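# Untie plastic bag handles and spread them apart

## Task

Undo the knot joining the plastic bag's two handles, then draw the handles' bases well away from each other, keeping all of the bag's contents inside it.

## Robot and tools

Robot: two arms, left_arm and right_arm, each ending in a parallel gripper. A camera stand sits behind the arms. Nothing may leave the table or be set down off it; the bag and its contents must stay on the table.

Frames. The scene frame has its origin at table-top height, midway between the nominal arm bases, +x out over the table, +z up, and left_arm on the +y side (image left/right need not match). Calibrated bases: left_arm at (+0.004, +0.335, +0.011) m, quat_wxyz (+1.000, 0, 0, -0.006); right_arm at (+0.007, -0.245, +0.003) m, quat_wxyz (+1.000, 0, 0, -0.015). Each arm reports its end_effector_position (m), end_effector_quat_wxyz, Hand target and wrist-camera pose in its own base frame; fixed cameras and the table use the scene frame. Readings can be off by a few cm, more when stretched out. Gripper axes: fingers point along its +z, open and close along its y; the reported point lies between the pads, roughly 1 cm back from the tips.

Motion numbers. Both motion tools use rows of 14 numbers, always covering both arms: dx, dy, dz, rx, ry, rz, opening for left_arm, then the same seven for right_arm. The first six are an offset, not a pose: measured from that arm's Hand target as it stood when the action or move began, along that arm's own base axes, with rotation about the Hand target's position. Scale: 1.0 = 0.6 m or 180 degrees, range -1 to 1; rx, ry, rz form one rotation vector. Translations longer than 1.0 in total may be shortened along their direction. Opening is absolute: +1 fully open (0.094 m), -1 closed. All-zero pose numbers re-request the present Hand target; a 0 in the opening slot is a real half-open command, so resend an arm's current opening to leave it alone. Orientation is clipped each step to within 40 degrees of the measured one.

execute_actions(actions, cameras): actions is a list of actions; each action is a list of up to 15 rows, one per 1/30 s step, and a short action repeats its last row to fill 15 steps. Every row in an action counts from the action's starting Hand target, and each new action starts from the updated one, so repeating an offset keeps moving. An empty list returns state plus all camera images.

move(target, speed, blend, opening_speed, grip_force, blocking, cameras): straight-line paths toward target, one row or a list of up to 15 rows, each row offset from the same starting Hand targets. speed in m/s, 0.002 to 2.9 (default 0.25), one value or one per target; turning is capped at twice that in rad/s. blend in m rounds corners in a list (0 = stop at each). opening_speed: rate of opening change per second on the -1..+1 scale, at least 0.2; use it to close gently on soft things. grip_force: N per pad, 10 to 50, one value or one per arm, persisting; here the task caps it near 25 to 37 N. Lower force closes slowly. blocking=false returns early while the move runs. Paths last 0.5 to 10 s, do not avoid obstacles or the other arm, and lag or overshoot more when fast or when an arm is nearly straight. Avoid routing a gripper near its own base.

wait(seconds 0 to 10), stop() to brake a running move, zoom_image(camera, region [x0,y0,x1,y1] pixels, max 504x504) on the newest image of cam_high, cam_low, cam_left_wrist or cam_right_wrist (all 672x504). finished_scene(scene): give the current scene's number; irreversible.

Results. Each holds per-arm positions, quaternions, Hand target, Joint positions (last value = measured opening in m), Joint torques, Joint velocities (may be marked within noise), grip_measured (opening on the command scale; reads up to ~2.5 mm wide when empty and narrower than a squeezed part), grip_effort_nm (motor effort average, negative = closing; not pad force), Tool commands, and for move a move: line such as done, off_target, moving, held or fault plus limits (paced = pose clipped, held = steps withheld). done means at rest within 10 mm and 2 degrees of target; it says nothing about contact. Grippers often settle short of the Hand target; resend the missing distance. An arm blocked by something keeps pushing until commanded back past its gripper. Check position and tilt after every move, since friction, weight and gear play cause sag, tiny moves may fail or go sideways.

Avoid: arms or grippers touching each other (the clearance check does not guard the grippers, housings or wrist cameras; a gripper closing on the other's fingers counts as a press), hitting the table or fixed things hard, fast contacts, pressing far past contact, dropping or releasing moving items, and anything falling off the table. Release by commanding an opening well above grip_measured. Motor heat builds from holding loads, stretched arms or pushing at unreachable poses; MOTOR HOT appears at 75 °C, 90 °C folds that arm away for good, 100 °C lets it fall. Joint ranges (rad): waist -2.618..3.054, shoulder 0..3.142, elbow 0..3.142 (straight 2.901), wrist pitch and yaw -1.571..1.571, wrist roll -2.094..2.094.

Each tool is called after ">>>" as a command line: name --argument value for each argument, lists and objects as JSON in quotes; but a table of rows of numbers goes row by row, as --pt "numbers of a row", without its own name.

## Session

>>> execute_actions --actions '[]'

Scene clock: 0.00 s.
left_arm: end_effector_position=(+0.2736, +0.0071, +0.2297) grip_measured=+1.000 grip_effort_nm=n/a end_effector_quat_wxyz=(+0.545, -0.038, +0.837, -0.034) | right_arm: end_effector_position=(+0.3529, +0.0406, +0.2787) grip_measured=+1.000 grip_effort_nm=n/a end_effector_quat_wxyz=(+0.575, -0.122, +0.797, +0.139)
Joint positions: left_arm=[0.085 0.61 0.632 -0.44 0.093 -0.066 0.094] | right_arm=[-0.112 1.009 0.845 -0.18 -0.476 -0.079 0.094]
Joint velocities: within noise
Joint torques (N m): no reading
Heat: left arm: 36 °C; right arm: 37 °C.
Hand target: left_arm +0.2760, +0.0071, +0.2396; +0.555, -0.037, +0.831, -0.034 | right_arm +0.3524, +0.0405, +0.2882; +0.584, -0.124, +0.791, +0.136
Tool commands: left_gripper/opening=+1.0 right_gripper/opening=+1.0

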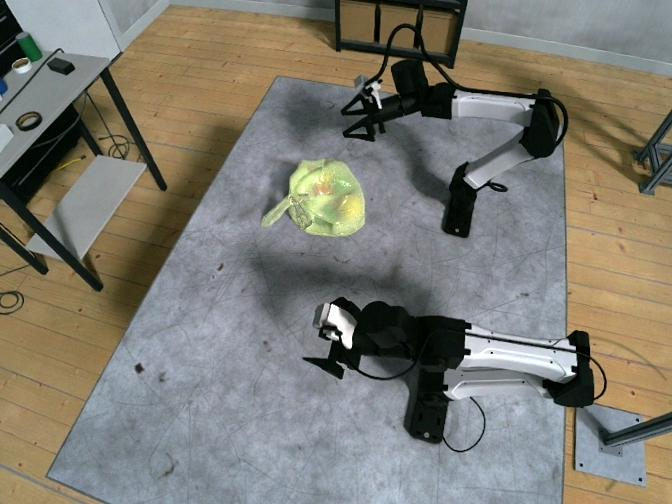

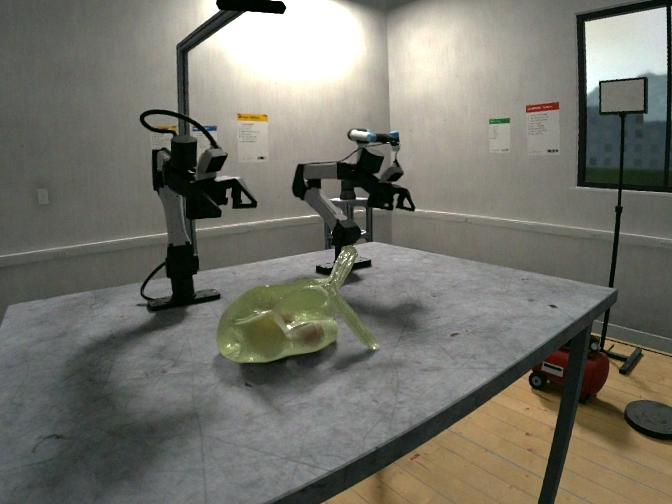

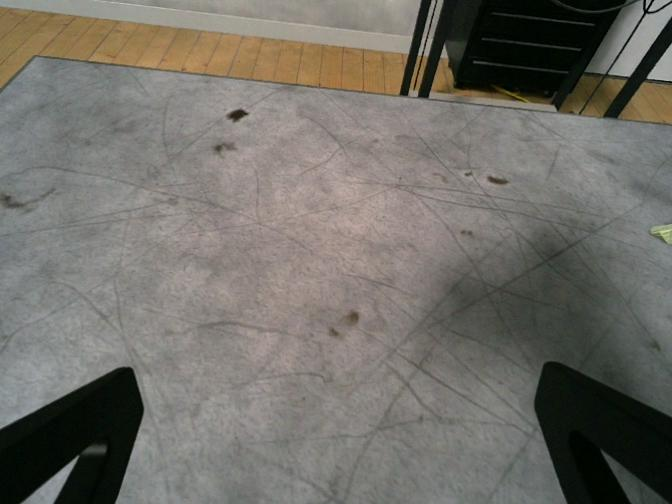

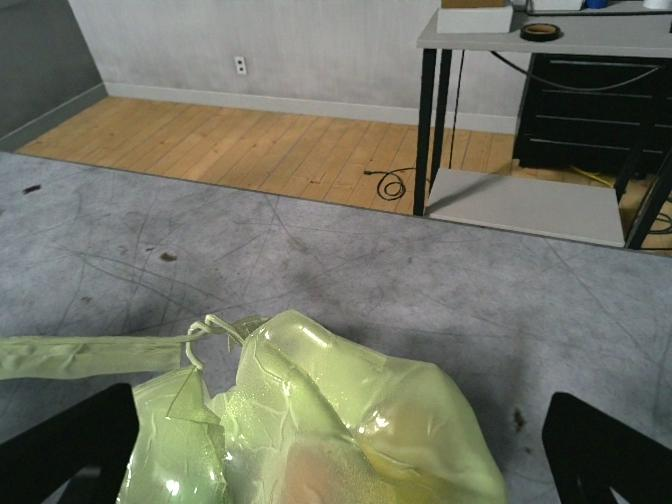

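>>> zoom_image --camera "cam_low" --region '[200, 220, 400, 380]'

>>> zoom_image --camera "cam_high" --region '[240, 140, 390, 250]'

>>> zoom_image --camera "cam_right_wrist" --region '[0, 260, 400, 504]'

Scaled by 2.520 from the camera's 672x504 image, which has a finer 960x720 frame.

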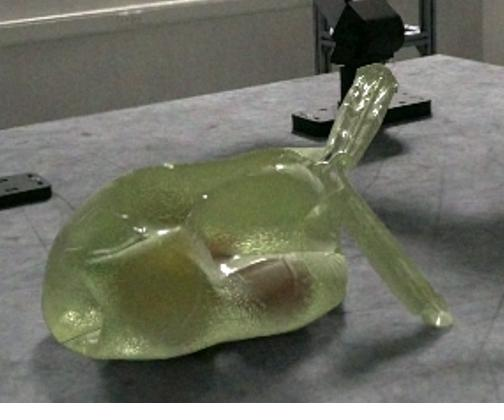

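Scaled by 3.360 from the camera's 672x504 image, which has a finer 960x720 frame.

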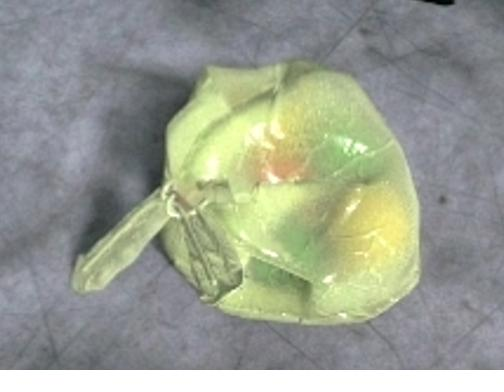

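Scaled by 1.260 from the camera's 672x504 image, which has a finer 960x720 frame.

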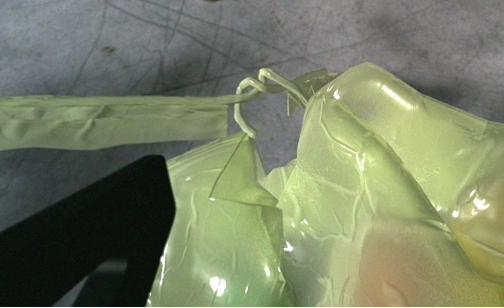

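>>> move --target '[0.2, -0.4, 0, 0,0,-0.36,1, -0.05,0.16,0,0,0,0,1]' --cameras '["all"]'

>>> zoom_image --camera "cam_left_wrist" --region '[200, 150, 480, 360]'

>>> zoom_image --camera "cam_right_wrist" --region '[220, 220, 500, 430]'

Scene clock: 16.77 s.
left_arm: end_effector_position=(+0.3942, -0.2290, +0.2283) grip_measured=+1.000 grip_effort_nm=0.00 end_effector_quat_wxyz=(+0.446, +0.404, +0.731, -0.321) | right_arm: end_effector_position=(+0.3241, +0.1390, +0.2842) grip_measured=+1.000 grip_effort_nm=0.03 end_effector_quat_wxyz=(+0.577, -0.133, +0.794, +0.137)
Joint positions: left_arm=[-0.254 1.593 1.198 -0.196 0.782 0.323 0.094] | right_arm=[0.411 0.945 0.825 -0.18 0.012 0.071 0.094]
Joint torques (N m): left_arm=[-0.5 -5.07 8.79 1.44 0.43 0.08] | right_arm=[0.43 -3.18 7.5 1.92 0.15 0.2]
Heat: left arm: 39 °C; right arm: 40 °C.
Hand target: left_arm +0.3961, -0.2329, +0.2397; +0.451, +0.414, +0.721, -0.326 | right_arm +0.3224, +0.1365, +0.2882; +0.584, -0.124, +0.791, +0.136
Off the commanded pose: left_arm 0.012 m, 2 deg | right_arm 0.005 m, 1 deg.
move: off_target (left_arm)
camera_calibration:
cam_left_wrist: T_world_to_cam=[[-0.862365, -0.497294, 0.0949979, 0.207711], [-0.427703, 0.615167, -0.662299, 0.496252], [0.270918, -0.611774, -0.743193, 0.0134958], [0, 0, 0, 1]] pos_world=[0.387715, -0.193728, 0.318965]
cam_right_wrist: T_world_to_cam=[[0.375644, -0.925132, -0.0549793, 0.0231258], [-0.626281, -0.209674, -0.750872, 0.485372], [0.683128, 0.316493, -0.658155, 0.00864287], [0, 0, 0, 1]] pos_world=[0.289388, 0.120429, 0.371412]

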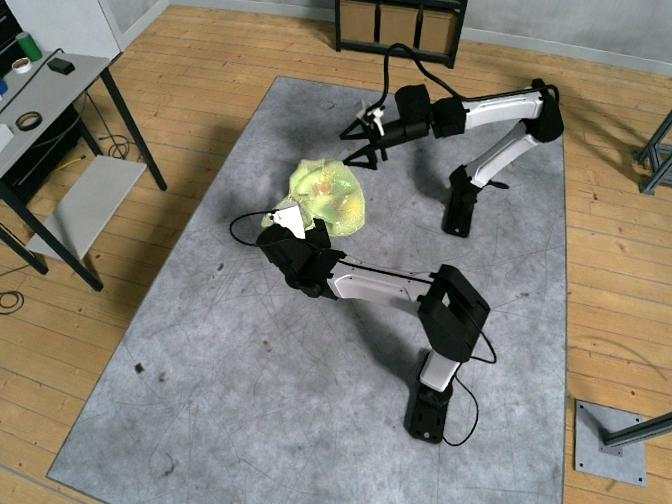

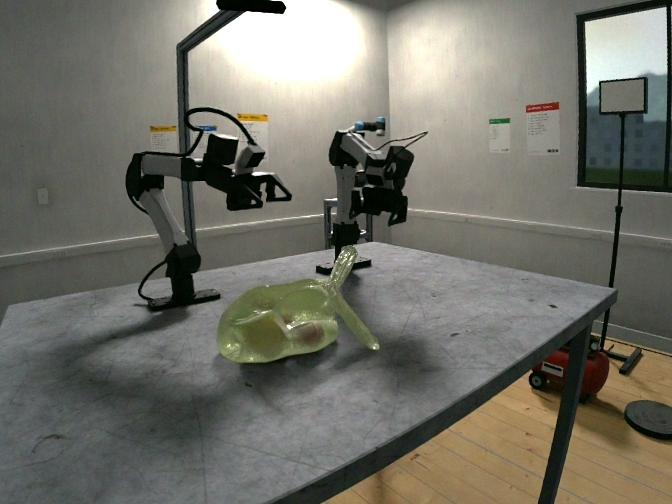

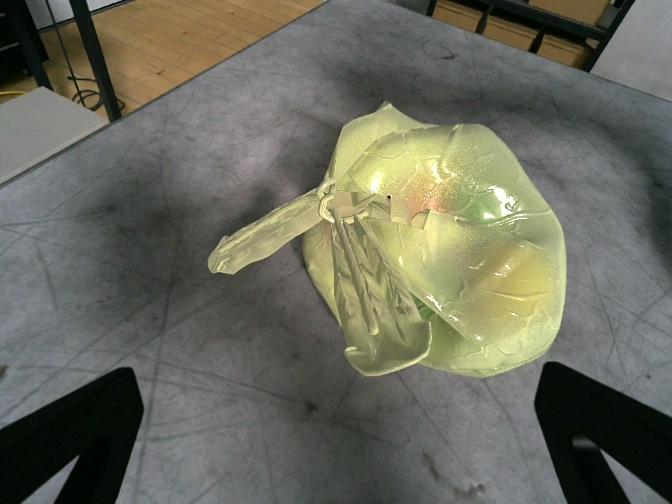

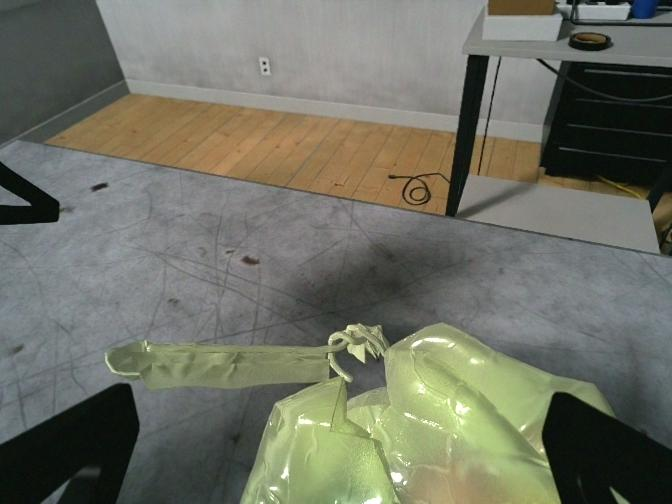

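Scaled by 1.800 from the camera's 672x504 image, which has a finer 960x720 frame.

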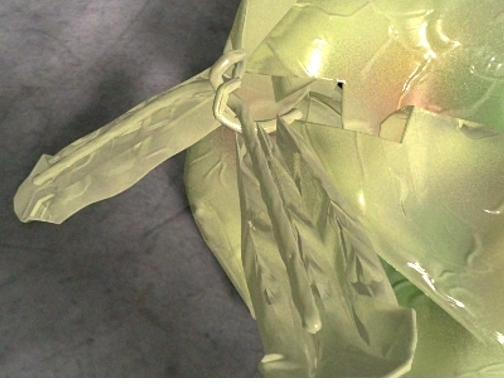

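Scaled by 1.800 from the camera's 672x504 image, which has a finer 960x720 frame.

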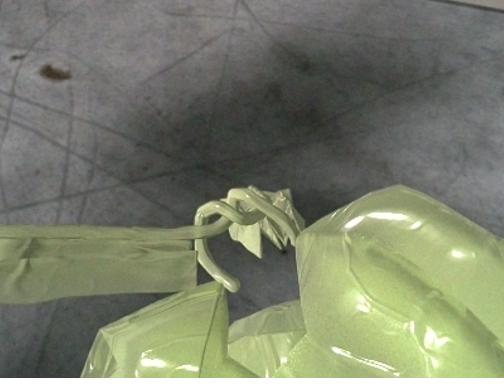

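>>> move --target '[-0.1, 0.1, 0.08, 0,0,0,1, 0.08,0.03,0.0,-0.07,0.17,0,1]' --cameras '["cam_right_wrist","cam_left_wrist"]'

>>> zoom_image --camera "cam_right_wrist" --region '[200, 100, 480, 310]'

Scene clock: 36.50 s.
left_arm: end_effector_position=(+0.3420, -0.1723, +0.2641) grip_measured=+1.000 grip_effort_nm=0.00 end_effector_quat_wxyz=(+0.431, +0.401, +0.739, -0.327) | right_arm: end_effector_position=(+0.3716, +0.1597, +0.2860) grip_measured=+1.000 grip_effort_nm=0.02 end_effector_quat_wxyz=(+0.348, -0.155, +0.921, +0.080)
Joint positions: left_arm=[-0.101 1.386 1.198 -0.55 0.907 0.469 0.094] | right_arm=[0.411 1.514 1.654 -0.982 0.013 0.073 0.094]
Joint torques (N m): left_arm=[0.57 -6.63 8.13 1.28 0.54 0.1] | right_arm=[-0.62 -4.86 10.24 1.12 -0.01 0.2]
Heat: left arm: 40 °C; right arm: 42 °C.
Hand target: left_arm +0.3361, -0.1728, +0.2877; +0.451, +0.414, +0.721, -0.326 | right_arm +0.3704, +0.1544, +0.2881; +0.338, -0.147, +0.926, +0.077
Off the commanded pose: left_arm 0.024 m, 3 deg | right_arm 0.006 m, 2 deg.
move: off_target (left_arm)
camera_calibration:
cam_left_wrist: T_world_to_cam=[[-0.860921, -0.493616, 0.123119, 0.180174], [-0.448151, 0.621307, -0.642758, 0.465708], [0.240781, -0.60854, -0.756111, 0.103331], [0, 0, 0, 1]] pos_world=[0.338944, -0.13753, 0.355284]
cam_right_wrist: T_world_to_cam=[[0.351987, -0.935367, -0.0345525, 0.0290783], [-0.894966, -0.325514, -0.305085, 0.511554], [0.274119, 0.138309, -0.951698, 0.235141], [0, 0, 0, 1]] pos_world=[0.383131, 0.161195, 0.380855]
Images, in order (width x height): cam_left_wrist 672x504, cam_right_wrist 672x504.

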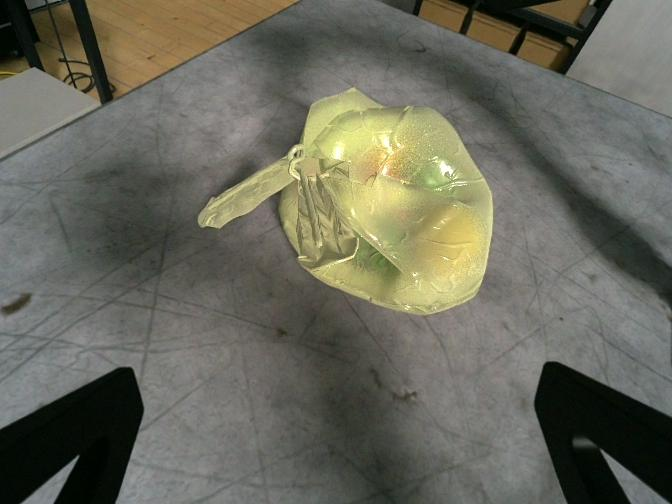

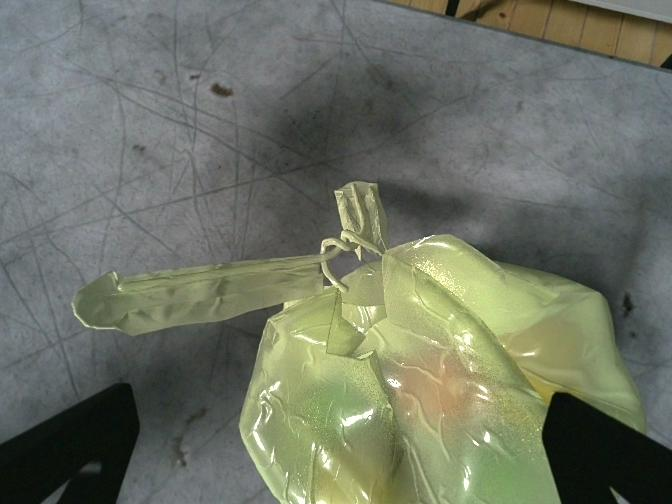

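Scaled by 1.800 from the camera's 672x504 image, which has a finer 960x720 frame.

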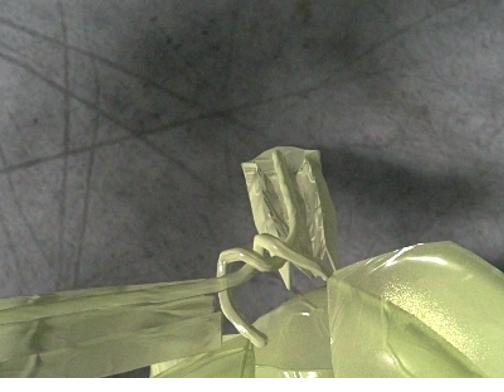

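>>> move --target '[0,0,0,0,0,0,1, 0.056,0.034,-0.21,-0.035,0.087,0,0.3]' --cameras '["cam_right_wrist","cam_left_wrist","cam_low"]'

Scene clock: 44.53 s.
left_arm: end_effector_position=(+0.3419, -0.1723, +0.2641) grip_measured=+1.000 grip_effort_nm=0.00 end_effector_quat_wxyz=(+0.431, +0.401, +0.739, -0.327) | right_arm: end_effector_position=(+0.4035, +0.1736, +0.1554) grip_measured=+0.302 grip_effort_nm=-0.11 end_effector_quat_wxyz=(+0.198, -0.157, +0.967, +0.044)
Joint positions: left_arm=[-0.101 1.386 1.198 -0.55 0.907 0.469 0.094] | right_arm=[0.411 1.836 1.654 -0.982 0.013 0.087 0.061]
Joint torques (N m): left_arm=[0.59 -6.63 8.14 1.27 0.55 0.09] | right_arm=[0.39 -8.47 9.44 0.88 0.01 0.2]
Heat: left arm: 41 °C; right arm: 41 °C.
Hand target: left_arm +0.3360, -0.1729, +0.2877; +0.450, +0.414, +0.721, -0.326 | right_arm +0.4040, +0.1749, +0.1622; +0.200, -0.153, +0.967, +0.046
Off the commanded pose: left_arm 0.024 m, 3 deg | right_arm 0.007 m, 1 deg.
move: off_target (left_arm)
camera_calibration:
cam_left_wrist: T_world_to_cam=[[-0.860984, -0.493383, 0.123608, 0.180067], [-0.448298, 0.6213, -0.642662, 0.465659], [0.240281, -0.608735, -0.756113, 0.103398], [0, 0, 0, 1]] pos_world=[0.338944, -0.13753, 0.355184]
cam_right_wrist: T_world_to_cam=[[0.331863, -0.943065, -0.0222733, 0.0339183], [-0.943148, -0.332168, 0.0116593, 0.476304], [-0.0183939, 0.0171377, -0.999684, 0.246707], [0, 0, 0, 1]] pos_world=[0.442507, 0.185972, 0.241831]
Images, in order (width x height): cam_low 672x504, cam_left_wrist 672x504, cam_right_wrist 672x504.

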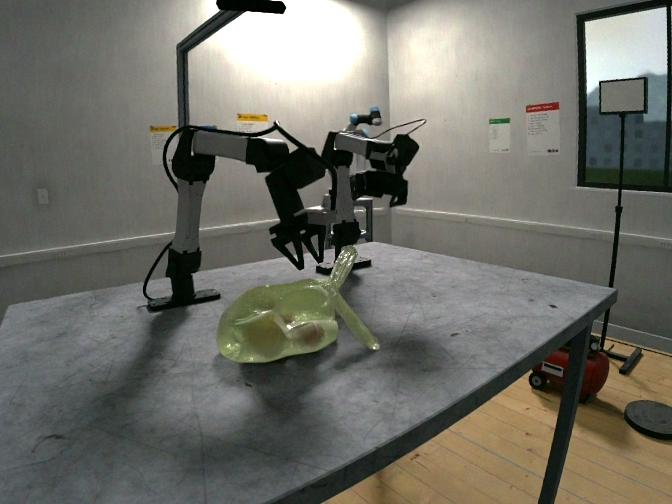

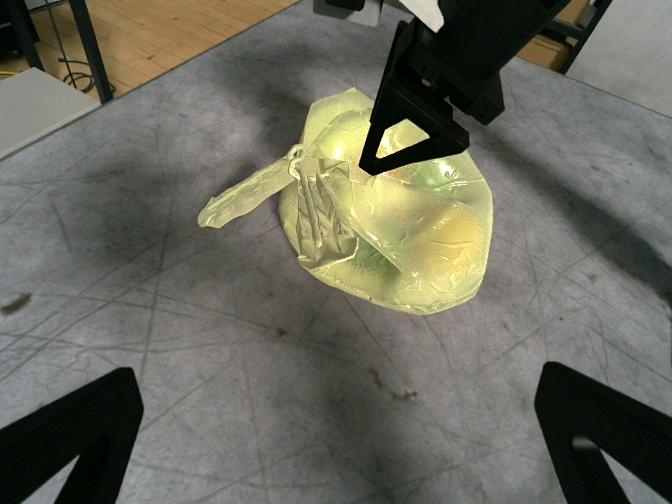

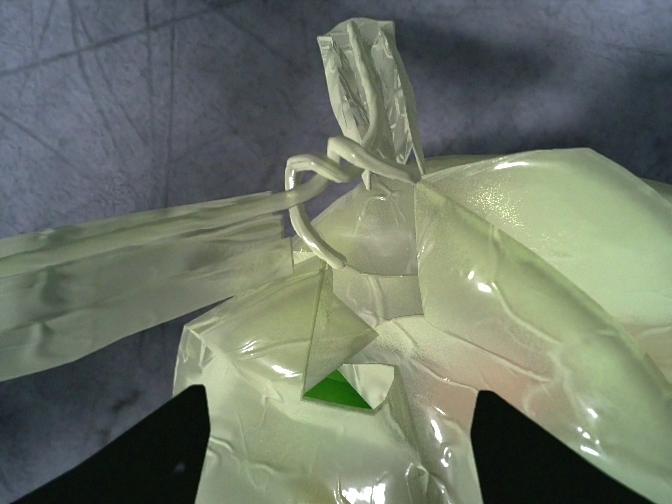

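>>> move --pt "0 0 0 0 0 0 1 0 0 0 0 0 0 -0.2" --pt "0 0 0 0 0 0 1 0.06 0.021 -0.112 0 0 0 -0.2" --speed 0.12 --cameras '["cam_right_wrist","cam_left_wrist"]'

Scene clock: 50.13 s.
left_arm: end_effector_position=(+0.3419, -0.1723, +0.2641) grip_measured=+1.000 grip_effort_nm=0.00 end_effector_quat_wxyz=(+0.431, +0.401, +0.739, -0.327) | right_arm: end_effector_position=(+0.4312, +0.1857, +0.0969) grip_measured=-0.198 grip_effort_nm=-0.11 end_effector_quat_wxyz=(+0.188, -0.157, +0.969, +0.041)
Joint positions: left_arm=[-0.101 1.386 1.198 -0.55 0.907 0.469 0.094] | right_arm=[0.411 1.982 1.627 -0.83 0.013 0.087 0.038]
Joint torques (N m): left_arm=[0.59 -6.65 8.14 1.28 0.54 0.1] | right_arm=[-0.16 -8.54 7.01 1.36 -0.03 0.12]
Heat: left arm: 41 °C; right arm: 41 °C.
Hand target: left_arm +0.3360, -0.1729, +0.2877; +0.450, +0.414, +0.721, -0.326 | right_arm +0.4400, +0.1875, +0.0949; +0.200, -0.153, +0.967, +0.046
Off the commanded pose: left_arm 0.024 m, 3 deg | right_arm 0.009 m, 2 deg.
move: off_target (left_arm)
camera_calibration:
cam_left_wrist: T_world_to_cam=[[-0.860984, -0.493383, 0.123608, 0.180067], [-0.448298, 0.6213, -0.642662, 0.465659], [0.240281, -0.608735, -0.756113, 0.103398], [0, 0, 0, 1]] pos_world=[0.338944, -0.13753, 0.355184]
cam_right_wrist: T_world_to_cam=[[0.331416, -0.943258, -0.0206866, 0.0348664], [-0.942727, -0.331949, 0.0327932, 0.504802], [-0.0377993, 0.00863364, -0.999248, 0.198518], [0, 0, 0, 1]] pos_world=[0.471839, 0.198742, 0.182536]
Images, in order (width x height): cam_left_wrist 672x504, cam_right_wrist 672x504.

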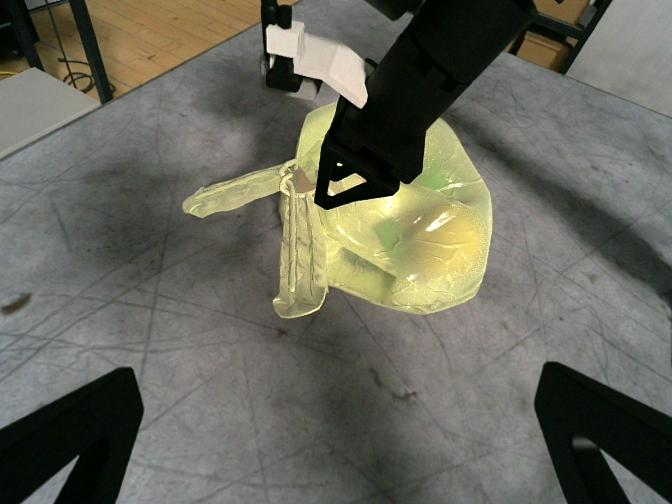

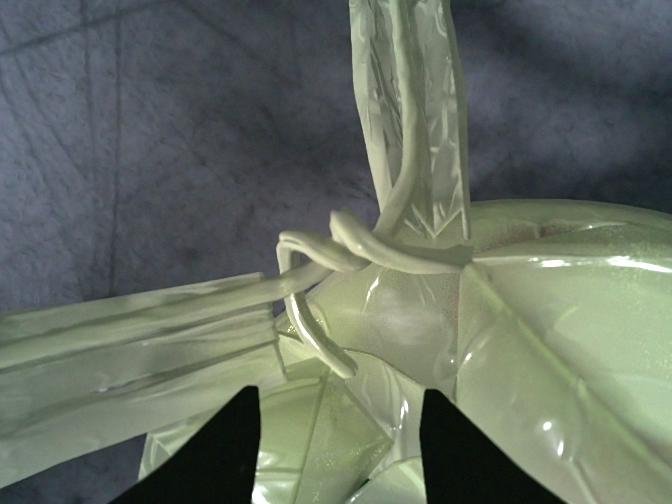

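>>> move --pt "0 0 0 0 0 0 1 0.022 0.006 -0.016 0 0 0 -0.2" --pt "0 0 0 0 0 0 1 0.022 0.006 -0.016 0 0 0 -1" --speed 0.12 --cameras '["cam_right_wrist"]'

Scene clock: 55.57 s.
left_arm: end_effector_position=(+0.3419, -0.1723, +0.2641) grip_measured=+1.000 grip_effort_nm=0.00 end_effector_quat_wxyz=(+0.431, +0.401, +0.739, -0.327) | right_arm: end_effector_position=(+0.4354, +0.1875, +0.0769) grip_measured=-0.986 grip_effort_nm=-0.53 end_effector_quat_wxyz=(+0.173, -0.158, +0.971, +0.038)
Joint positions: left_arm=[-0.101 1.386 1.198 -0.55 0.907 0.469 0.094] | right_arm=[0.411 2.037 1.638 -0.816 0.013 0.087 0.001]
Joint torques (N m): left_arm=[0.59 -6.67 8.16 1.27 0.55 0.09] | right_arm=[-0.5 -8.72 10.03 1.3 -0.05 0.08]
Heat: left arm: 42 °C; right arm: 41 °C.
Hand target: left_arm +0.3360, -0.1729, +0.2877; +0.450, +0.414, +0.721, -0.326 | right_arm +0.4532, +0.1911, +0.0853; +0.200, -0.153, +0.967, +0.046
Off the commanded pose: left_arm 0.024 m, 3 deg | right_arm 0.020 m, 3 deg.
move: off_target (left_arm, right_arm); target 2's new opening was sent with right_arm's hand 0.020 m and 3 deg from that target
camera_calibration:
cam_right_wrist: T_world_to_cam=[[0.330893, -0.943487, -0.0184817, 0.0349052], [-0.941363, -0.33139, 0.0633785, 0.506888], [-0.0659215, -0.00357355, -0.997818, 0.193047], [0, 0, 0, 1]] pos_world=[0.478342, 0.2016, 0.161145]
Images, in order (width x height): cam_right_wrist 672x504.

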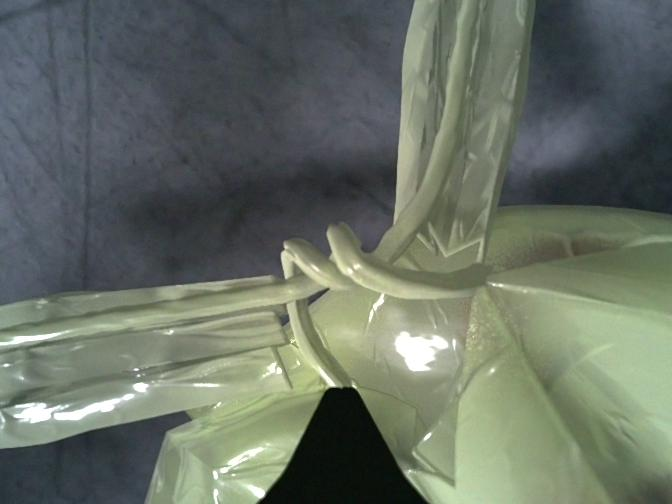

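>>> move --target '[0,0,0,0,0,0,1, -0.08,0.03,0.12,0,0,0,-1]' --speed 0.12 --cameras '["cam_right_wrist","cam_left_wrist","cam_low"]'

Scene clock: 59.53 s.
left_arm: end_effector_position=(+0.3419, -0.1723, +0.2641) grip_measured=+1.000 grip_effort_nm=0.00 end_effector_quat_wxyz=(+0.431, +0.401, +0.739, -0.327) | right_arm: end_effector_position=(+0.4070, +0.2127, +0.1335) grip_measured=-0.986 grip_effort_nm=-0.53 end_effector_quat_wxyz=(+0.184, -0.160, +0.969, +0.047)
Joint positions: left_arm=[-0.101 1.386 1.198 -0.55 0.907 0.469 0.094] | right_arm=[0.492 1.937 1.711 -0.963 0.029 0.16 0.001]
Joint torques (N m): left_arm=[0.58 -6.64 8.13 1.27 0.55 0.09] | right_arm=[0.14 -12.08 9.88 0.68 0.18 0.2]
Heat: left arm: 42 °C; right arm: 41 °C.
Hand target: left_arm +0.3360, -0.1729, +0.2877; +0.450, +0.414, +0.721, -0.326 | right_arm +0.4052, +0.2091, +0.1573; +0.200, -0.153, +0.967, +0.046
Off the commanded pose: left_arm 0.024 m, 3 deg | right_arm 0.024 m, 2 deg.
move: off_target (left_arm, right_arm)
camera_calibration:
cam_left_wrist: T_world_to_cam=[[-0.860984, -0.493383, 0.123608, 0.180067], [-0.448298, 0.6213, -0.642662, 0.465659], [0.240281, -0.608735, -0.756113, 0.103398], [0, 0, 0, 1]] pos_world=[0.338944, -0.13753, 0.355184]
cam_right_wrist: T_world_to_cam=[[0.338011, -0.940579, -0.0325365, 0.067508], [-0.940017, -0.339095, 0.0371769, 0.489582], [-0.0460008, 0.0180187, -0.998779, 0.235127], [0, 0, 0, 1]] pos_world=[0.448213, 0.225275, 0.218835]
Images, in order (width x height): cam_low 672x504, cam_left_wrist 672x504, cam_right_wrist 672x504.

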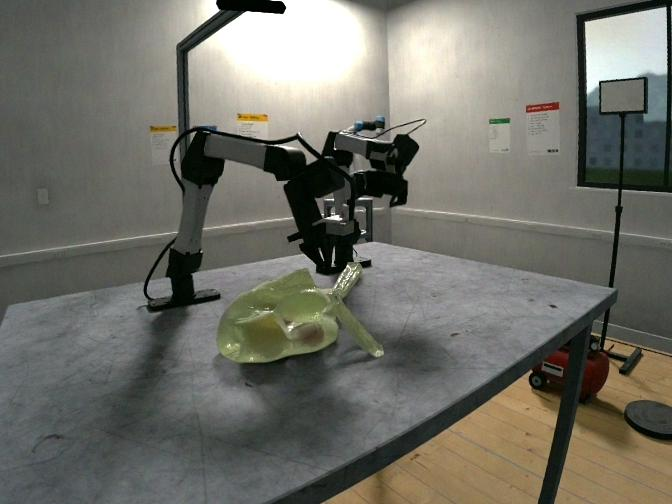

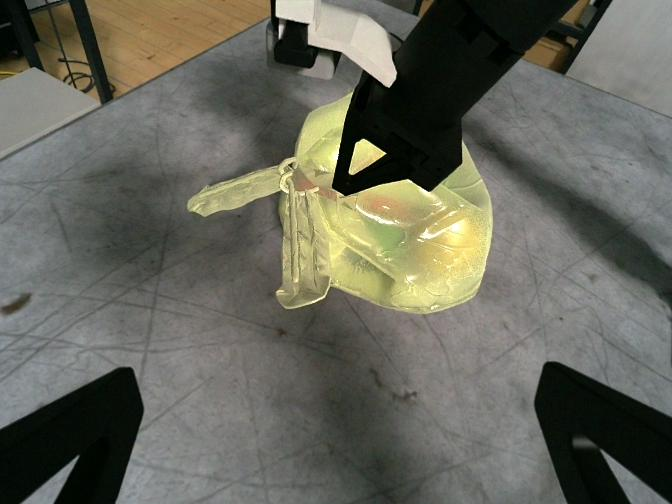

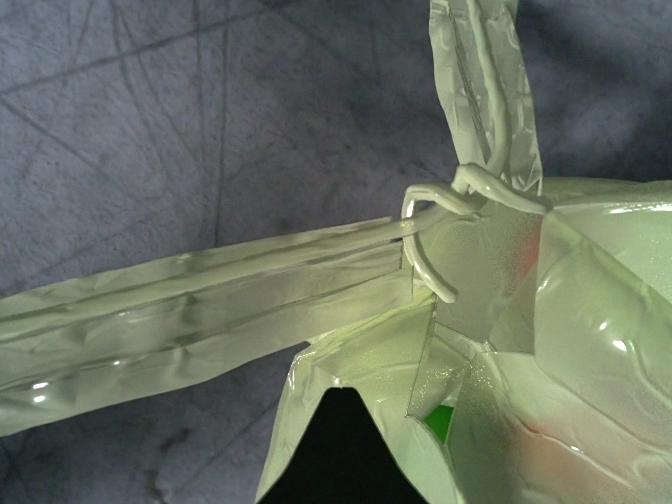

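>>> move --pt "0 0 0 0 0 0 1 0 0 0.05 0 0 0 -0.6" --pt "0 0 0 0 0 0 1 0.065 -0.007 0.01 0 0 0 -0.6" --speed 0.15 --cameras '["cam_right_wrist"]'

Scene clock: 75.77 s.
left_arm: end_effector_position=(+0.3419, -0.1723, +0.2641) grip_measured=+1.000 grip_effort_nm=0.00 end_effector_quat_wxyz=(+0.431, +0.401, +0.739, -0.327) | right_arm: end_effector_position=(+0.4369, +0.2028, +0.1560) grip_measured=-0.603 grip_effort_nm=0.16 end_effector_quat_wxyz=(+0.188, -0.151, +0.970, +0.041)
Joint positions: left_arm=[-0.101 1.386 1.198 -0.55 0.907 0.469 0.094] | right_arm=[0.445 2.037 1.941 -1.089 0.029 0.131 0.019]
Joint torques (N m): left_arm=[0.62 -6.63 8.16 1.27 0.54 0.09] | right_arm=[-0.13 -9.09 10.04 1.04 -0.05 -0.01]
Heat: left arm: 44 °C; right arm: 41 °C.
Hand target: left_arm +0.3360, -0.1729, +0.2877; +0.450, +0.414, +0.721, -0.326 | right_arm +0.4442, +0.2049, +0.1634; +0.200, -0.153, +0.967, +0.046
Off the commanded pose: left_arm 0.024 m, 3 deg | right_arm 0.011 m, 2 deg.
move: off_target (left_arm, right_arm)
camera_calibration:
cam_right_wrist: T_world_to_cam=[[0.319089, -0.947467, -0.0221146, 0.0567824], [-0.946982, -0.319676, 0.0321267, 0.513329], [-0.0375085, 0.0106908, -0.999239, 0.257067], [0, 0, 0, 1]] pos_world=[0.477637, 0.21515, 0.241635]
Images, in order (width x height): cam_right_wrist 672x504.

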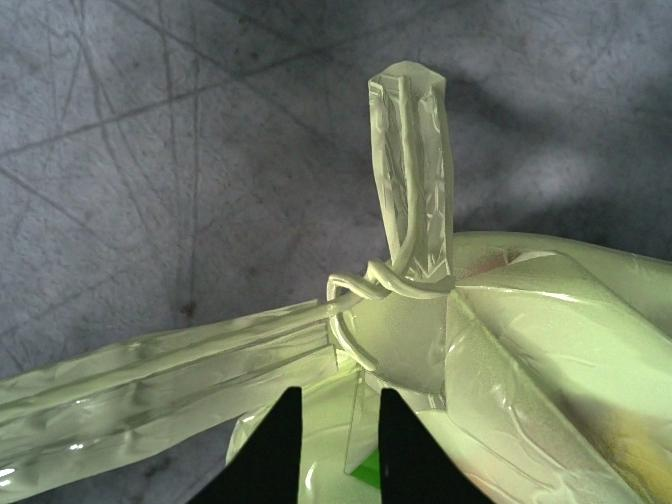

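>>> move --target '[0,0,0,0,0,0,1, 0.023,0.003,-0.092,0.01,-0.02,0,-0.6]' --speed 0.12 --cameras '["cam_right_wrist"]'

Scene clock: 79.13 s.
left_arm: end_effector_position=(+0.3419, -0.1723, +0.2641) grip_measured=+1.000 grip_effort_nm=0.00 end_effector_quat_wxyz=(+0.431, +0.401, +0.739, -0.327) | right_arm: end_effector_position=(+0.4486, +0.2075, +0.1003) grip_measured=-0.603 grip_effort_nm=0.16 end_effector_quat_wxyz=(+0.211, -0.153, +0.964, +0.047)
Joint positions: left_arm=[-0.101 1.386 1.198 -0.55 0.907 0.469 0.094] | right_arm=[0.443 2.037 1.701 -0.799 0.029 0.122 0.019]
Joint torques (N m): left_arm=[0.58 -6.64 8.13 1.28 0.54 0.09] | right_arm=[-0.79 -10.78 6.69 1.45 -0.11 -0.01]
Heat: left arm: 44 °C; right arm: 42 °C.
Hand target: left_arm +0.3360, -0.1729, +0.2877; +0.450, +0.414, +0.721, -0.326 | right_arm +0.4580, +0.2067, +0.1081; +0.233, -0.151, +0.959, +0.056
Off the commanded pose: left_arm 0.024 m, 3 deg | right_arm 0.012 m, 3 deg.
move: off_target (left_arm, right_arm)
camera_calibration:
cam_right_wrist: T_world_to_cam=[[0.326276, -0.944964, -0.024236, 0.0527586], [-0.945241, -0.325943, -0.0167255, 0.533213], [0.0079054, 0.028366, -0.999566, 0.177708], [0, 0, 0, 1]] pos_world=[0.485396, 0.218611, 0.187828]
Images, in order (width x height): cam_right_wrist 672x504.

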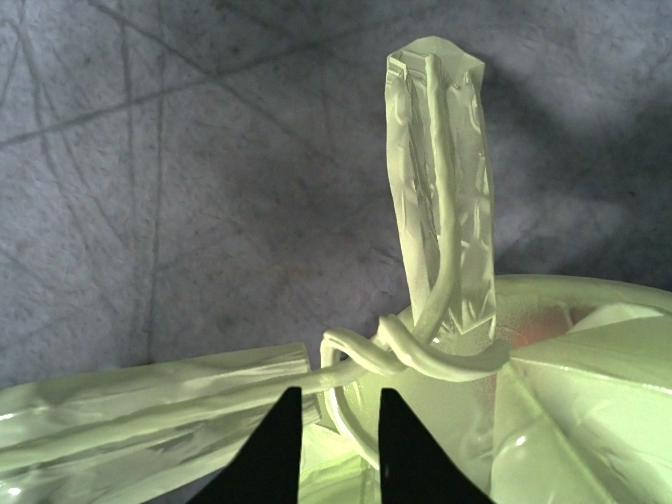

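>>> move --pt "0 0 0 0 0 0 1 0.005 0.0 -0.027 0 0 0 -0.6" --pt "0 0 0 0 0 0 1 0.005 0 -0.027 0 0 0 -1" --speed 0.1 --cameras '["cam_right_wrist"]'

Scene clock: 82.80 s.
left_arm: end_effector_position=(+0.3419, -0.1723, +0.2641) grip_measured=+1.000 grip_effort_nm=0.00 end_effector_quat_wxyz=(+0.431, +0.401, +0.739, -0.327) | right_arm: end_effector_position=(+0.4532, +0.2055, +0.0931) grip_measured=-0.986 grip_effort_nm=-0.53 end_effector_quat_wxyz=(+0.221, -0.150, +0.963, +0.048)
Joint positions: left_arm=[-0.101 1.386 1.198 -0.55 0.907 0.469 0.094] | right_arm=[0.436 2.037 1.664 -0.743 0.029 0.119 0.001]
Joint torques (N m): left_arm=[0.59 -6.67 8.16 1.27 0.55 0.1] | right_arm=[-0.65 -9.36 6.65 1.48 -0.13 -0.01]
Heat: left arm: 44 °C; right arm: 43 °C.
Hand target: left_arm +0.3360, -0.1729, +0.2877; +0.450, +0.414, +0.721, -0.326 | right_arm +0.4610, +0.2067, +0.0919; +0.233, -0.151, +0.959, +0.056
Off the commanded pose: left_arm 0.024 m, 3 deg | right_arm 0.008 m, 2 deg.
move: off_target (left_arm)
camera_calibration:
cam_right_wrist: T_world_to_cam=[[0.321747, -0.946488, -0.0252663, 0.0516159], [-0.94646, -0.320767, -0.0363494, 0.538102], [0.0262997, 0.0356089, -0.99902, 0.160721], [0, 0, 0, 1]] pos_world=[0.488458, 0.215736, 0.181427]
Images, in order (width x height): cam_right_wrist 672x504.

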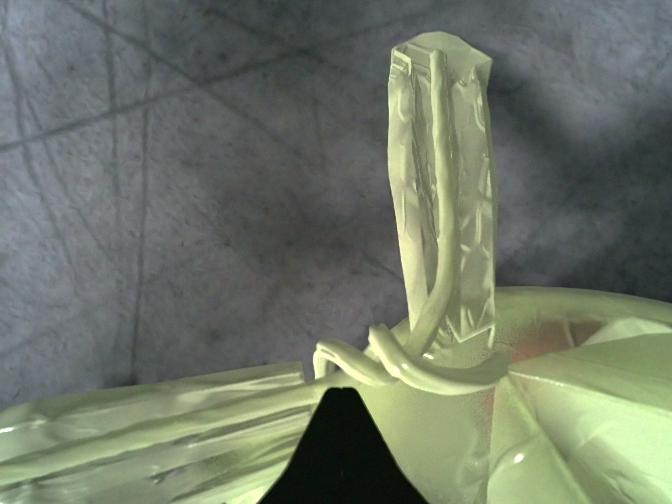

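>>> move --target '[0,0,0,0,0,0,1, -0.05,0.0,0.08,0,0,0,-1]' --speed 0.12 --cameras '["cam_right_wrist","cam_low"]'

Scene clock: 85.50 s.
left_arm: end_effector_position=(+0.3419, -0.1723, +0.2641) grip_measured=+1.000 grip_effort_nm=0.00 end_effector_quat_wxyz=(+0.431, +0.401, +0.739, -0.327) | right_arm: end_effector_position=(+0.4377, +0.2097, +0.1222) grip_measured=-0.986 grip_effort_nm=-0.53 end_effector_quat_wxyz=(+0.228, -0.156, +0.959, +0.054)
Joint positions: left_arm=[-0.101 1.386 1.198 -0.55 0.907 0.469 0.094] | right_arm=[0.457 1.962 1.664 -0.8 0.029 0.128 0.001]
Joint torques (N m): left_arm=[0.59 -6.64 8.14 1.28 0.55 0.09] | right_arm=[0.31 -12.46 8.16 0.78 0.03 0.2]
Heat: left arm: 44 °C; right arm: 44 °C.
Hand target: left_arm +0.3360, -0.1729, +0.2877; +0.451, +0.414, +0.721, -0.326 | right_arm +0.4310, +0.2067, +0.1399; +0.233, -0.151, +0.959, +0.056
Off the commanded pose: left_arm 0.024 m, 3 deg | right_arm 0.019 m, 1 deg.
move: off_target (left_arm, right_arm)
camera_calibration:
cam_right_wrist: T_world_to_cam=[[0.335389, -0.94157, -0.0309734, 0.0551796], [-0.941208, -0.333484, -0.0539896, 0.528321], [0.0405058, 0.0472599, -0.998061, 0.181245], [0, 0, 0, 1]] pos_world=[0.471412, 0.219577, 0.211127]
Images, in order (width x height): cam_low 672x504, cam_right_wrist 672x504.

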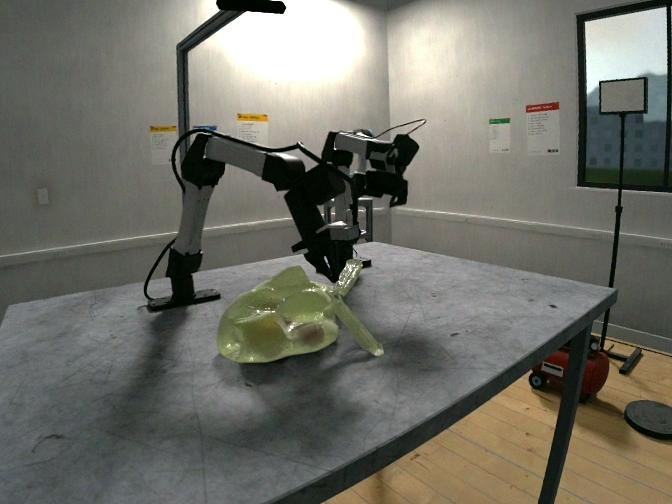

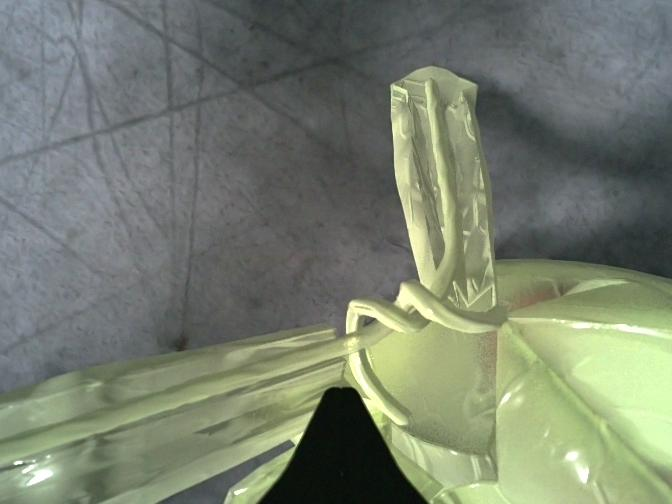

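>>> move --pt "0 0 0 0 0 0 1 0.01 -0.012 0 0 0 0 -0.6" --pt "0 0 0 0 0 0 1 0.002 -0.018 -0.09 0 0 0 -0.6" --speed 0.12 --cameras '["cam_right_wrist"]'

Scene clock: 94.73 s.
left_arm: end_effector_position=(+0.3419, -0.1723, +0.2641) grip_measured=+1.000 grip_effort_nm=0.00 end_effector_quat_wxyz=(+0.431, +0.401, +0.739, -0.327) | right_arm: end_effector_position=(+0.4237, +0.1925, +0.0695) grip_measured=-0.602 grip_effort_nm=0.16 end_effector_quat_wxyz=(+0.202, -0.150, +0.967, +0.044)
Joint positions: left_arm=[-0.101 1.386 1.198 -0.55 0.907 0.469 0.094] | right_arm=[0.437 1.962 1.477 -0.67 0.029 0.124 0.019]
Joint torques (N m): left_arm=[0.62 -6.63 8.13 1.27 0.55 0.1] | right_arm=[-0.76 -11.58 6.54 1.41 -0.1 -0.01]
Heat: left arm: 45 °C; right arm: 45 °C.
Hand target: left_arm +0.3360, -0.1729, +0.2877; +0.451, +0.414, +0.721, -0.326 | right_arm +0.4322, +0.1959, +0.0859; +0.233, -0.151, +0.959, +0.056
Off the commanded pose: left_arm 0.024 m, 3 deg | right_arm 0.019 m, 4 deg.
move: off_target (left_arm, right_arm)
camera_calibration:
cam_right_wrist: T_world_to_cam=[[0.318458, -0.947662, -0.0228223, 0.0497072], [-0.947883, -0.318604, 0.00298852, 0.50257], [-0.0101034, 0.0206812, -0.999735, 0.156739], [0, 0, 0, 1]] pos_world=[0.462131, 0.203985, 0.15633]
Images, in order (width x height): cam_right_wrist 672x504.

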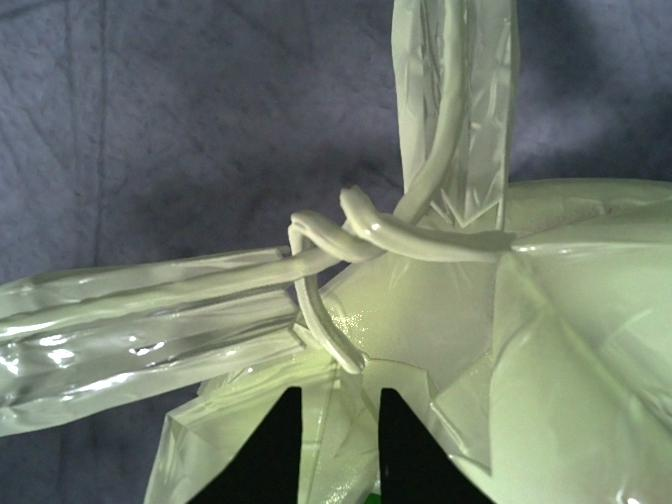

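>>> move --target '[0,0,0,0,0,0,1, 0.034,0.01,-0.045,0,0,0,-0.6]' --speed 0.1 --cameras '["cam_right_wrist"]'

Scene clock: 99.23 s.
left_arm: end_effector_position=(+0.3419, -0.1723, +0.2641) grip_measured=+1.000 grip_effort_nm=0.00 end_effector_quat_wxyz=(+0.431, +0.401, +0.739, -0.327) | right_arm: end_effector_position=(+0.4349, +0.1977, +0.0501) grip_measured=-0.602 grip_effort_nm=0.16 end_effector_quat_wxyz=(+0.207, -0.153, +0.965, +0.044)
Joint positions: left_arm=[-0.101 1.386 1.198 -0.55 0.907 0.469 0.094] | right_arm=[0.437 2.02 1.477 -0.602 0.029 0.118 0.019]
Joint torques (N m): left_arm=[0.59 -6.65 8.12 1.28 0.55 0.09] | right_arm=[-0.65 -8.7 9.73 1.42 -0.14 -0.01]
Heat: left arm: 45 °C; right arm: 46 °C.
Hand target: left_arm +0.3360, -0.1729, +0.2877; +0.451, +0.414, +0.721, -0.326 | right_arm +0.4526, +0.2019, +0.0590; +0.233, -0.151, +0.959, +0.056
Off the commanded pose: left_arm 0.024 m, 3 deg | right_arm 0.020 m, 3 deg.
move: off_target (left_arm, right_arm)
camera_calibration:
cam_right_wrist: T_world_to_cam=[[0.324257, -0.945729, -0.0212954, 0.0476885], [-0.945969, -0.324179, -0.00709235, 0.515667], [-0.000196075, 0.0224445, -0.999748, 0.13269], [0, 0, 0, 1]] pos_world=[0.472367, 0.209291, 0.137329]
Images, in order (width x height): cam_right_wrist 672x504.

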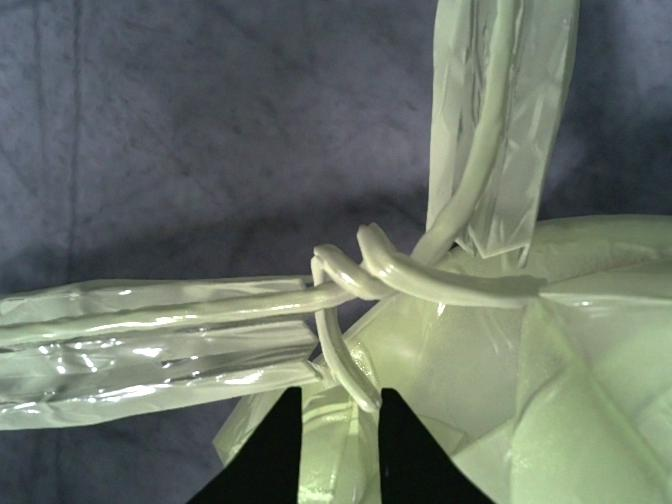

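>>> move --target '[0,0,0,0,0,0,1, 0.032,-0.007,-0.02,0,0,0,-0.6]' --speed 0.1 --cameras '["cam_right_wrist"]'

Scene clock: 103.43 s.
left_arm: end_effector_position=(+0.3419, -0.1723, +0.2641) grip_measured=+1.000 grip_effort_nm=0.00 end_effector_quat_wxyz=(+0.431, +0.401, +0.739, -0.327) | right_arm: end_effector_position=(+0.4539, +0.1941, +0.0393) grip_measured=-0.602 grip_effort_nm=0.16 end_effector_quat_wxyz=(+0.208, -0.152, +0.965, +0.045)
Joint positions: left_arm=[-0.101 1.386 1.198 -0.55 0.907 0.469 0.094] | right_arm=[0.41 2.089 1.535 -0.589 0.016 0.093 0.019]
Joint torques (N m): left_arm=[0.61 -6.65 8.14 1.28 0.55 0.1] | right_arm=[-0.58 -8.84 9.94 1.42 -0.14 -0.01]
Heat: left arm: 45 °C; right arm: 46 °C.
Hand target: left_arm +0.3360, -0.1729, +0.2877; +0.451, +0.414, +0.721, -0.326 | right_arm +0.4718, +0.1977, +0.0470; +0.233, -0.151, +0.959, +0.056
Off the commanded pose: left_arm 0.024 m, 3 deg | right_arm 0.020 m, 3 deg.
move: off_target (left_arm, right_arm)
camera_calibration:
cam_right_wrist: T_world_to_cam=[[0.32419, -0.945707, -0.0232103, 0.0379188], [-0.945992, -0.324069, -0.00890879, 0.532429], [0.000903363, 0.0248449, -0.999691, 0.120943], [0, 0, 0, 1]] pos_world=[0.491271, 0.205399, 0.126529]
Images, in order (width x height): cam_right_wrist 672x504.

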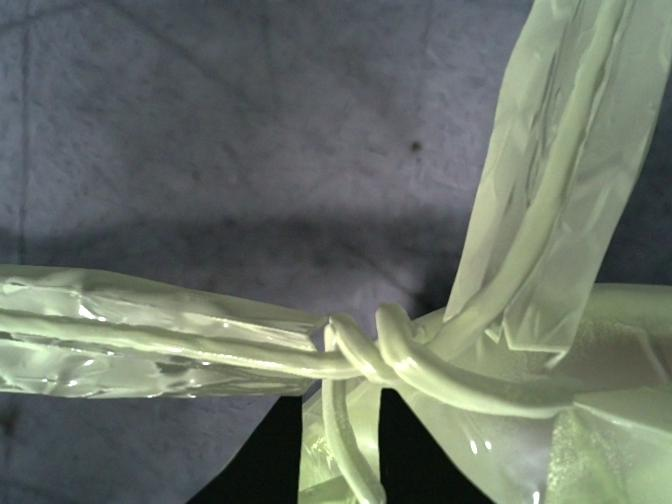

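>>> move --pt "0 0 0 0 0 0 1 0.0 0 -0.008 0 0 0 -0.6" --pt "0 0 0 0 0 0 1 0.0 0 -0.008 0 0 0 -1" --speed 0.1 --cameras '["cam_right_wrist"]'

Scene clock: 107.13 s.
left_arm: end_effector_position=(+0.3419, -0.1723, +0.2641) grip_measured=+1.000 grip_effort_nm=0.00 end_effector_quat_wxyz=(+0.431, +0.401, +0.739, -0.327) | right_arm: end_effector_position=(+0.4574, +0.1961, +0.0391) grip_measured=-0.895 grip_effort_nm=-0.53 end_effector_quat_wxyz=(+0.214, -0.152, +0.964, +0.048)
Joint positions: left_arm=[-0.101 1.386 1.198 -0.55 0.907 0.469 0.094] | right_arm=[0.41 2.094 1.535 -0.569 0.013 0.093 0.005]
Joint torques (N m): left_arm=[0.58 -6.63 8.17 1.27 0.55 0.09] | right_arm=[-0.55 -8.81 9.02 1.42 -0.12 -0.01]
Heat: left arm: 45 °C; right arm: 46 °C.
Hand target: left_arm +0.3360, -0.1729, +0.2877; +0.451, +0.414, +0.721, -0.326 | right_arm +0.4718, +0.1977, +0.0422; +0.233, -0.151, +0.959, +0.056
Off the commanded pose: left_arm 0.024 m, 3 deg | right_arm 0.015 m, 2 deg.
move: off_target (left_arm, right_arm); target 2's new opening was sent with right_arm's hand 0.015 m and 2 deg from that target
camera_calibration:
cam_right_wrist: T_world_to_cam=[[0.325666, -0.945107, -0.026736, 0.0381132], [-0.945387, -0.325096, -0.0235914, 0.536891], [0.0136046, 0.0329588, -0.999364, 0.113314], [0, 0, 0, 1]] pos_world=[0.493616, 0.206827, 0.126927]
Images, in order (width x height): cam_right_wrist 672x504.

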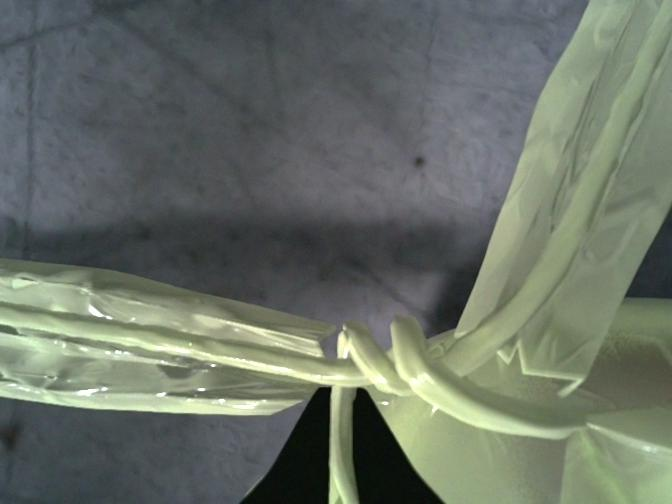

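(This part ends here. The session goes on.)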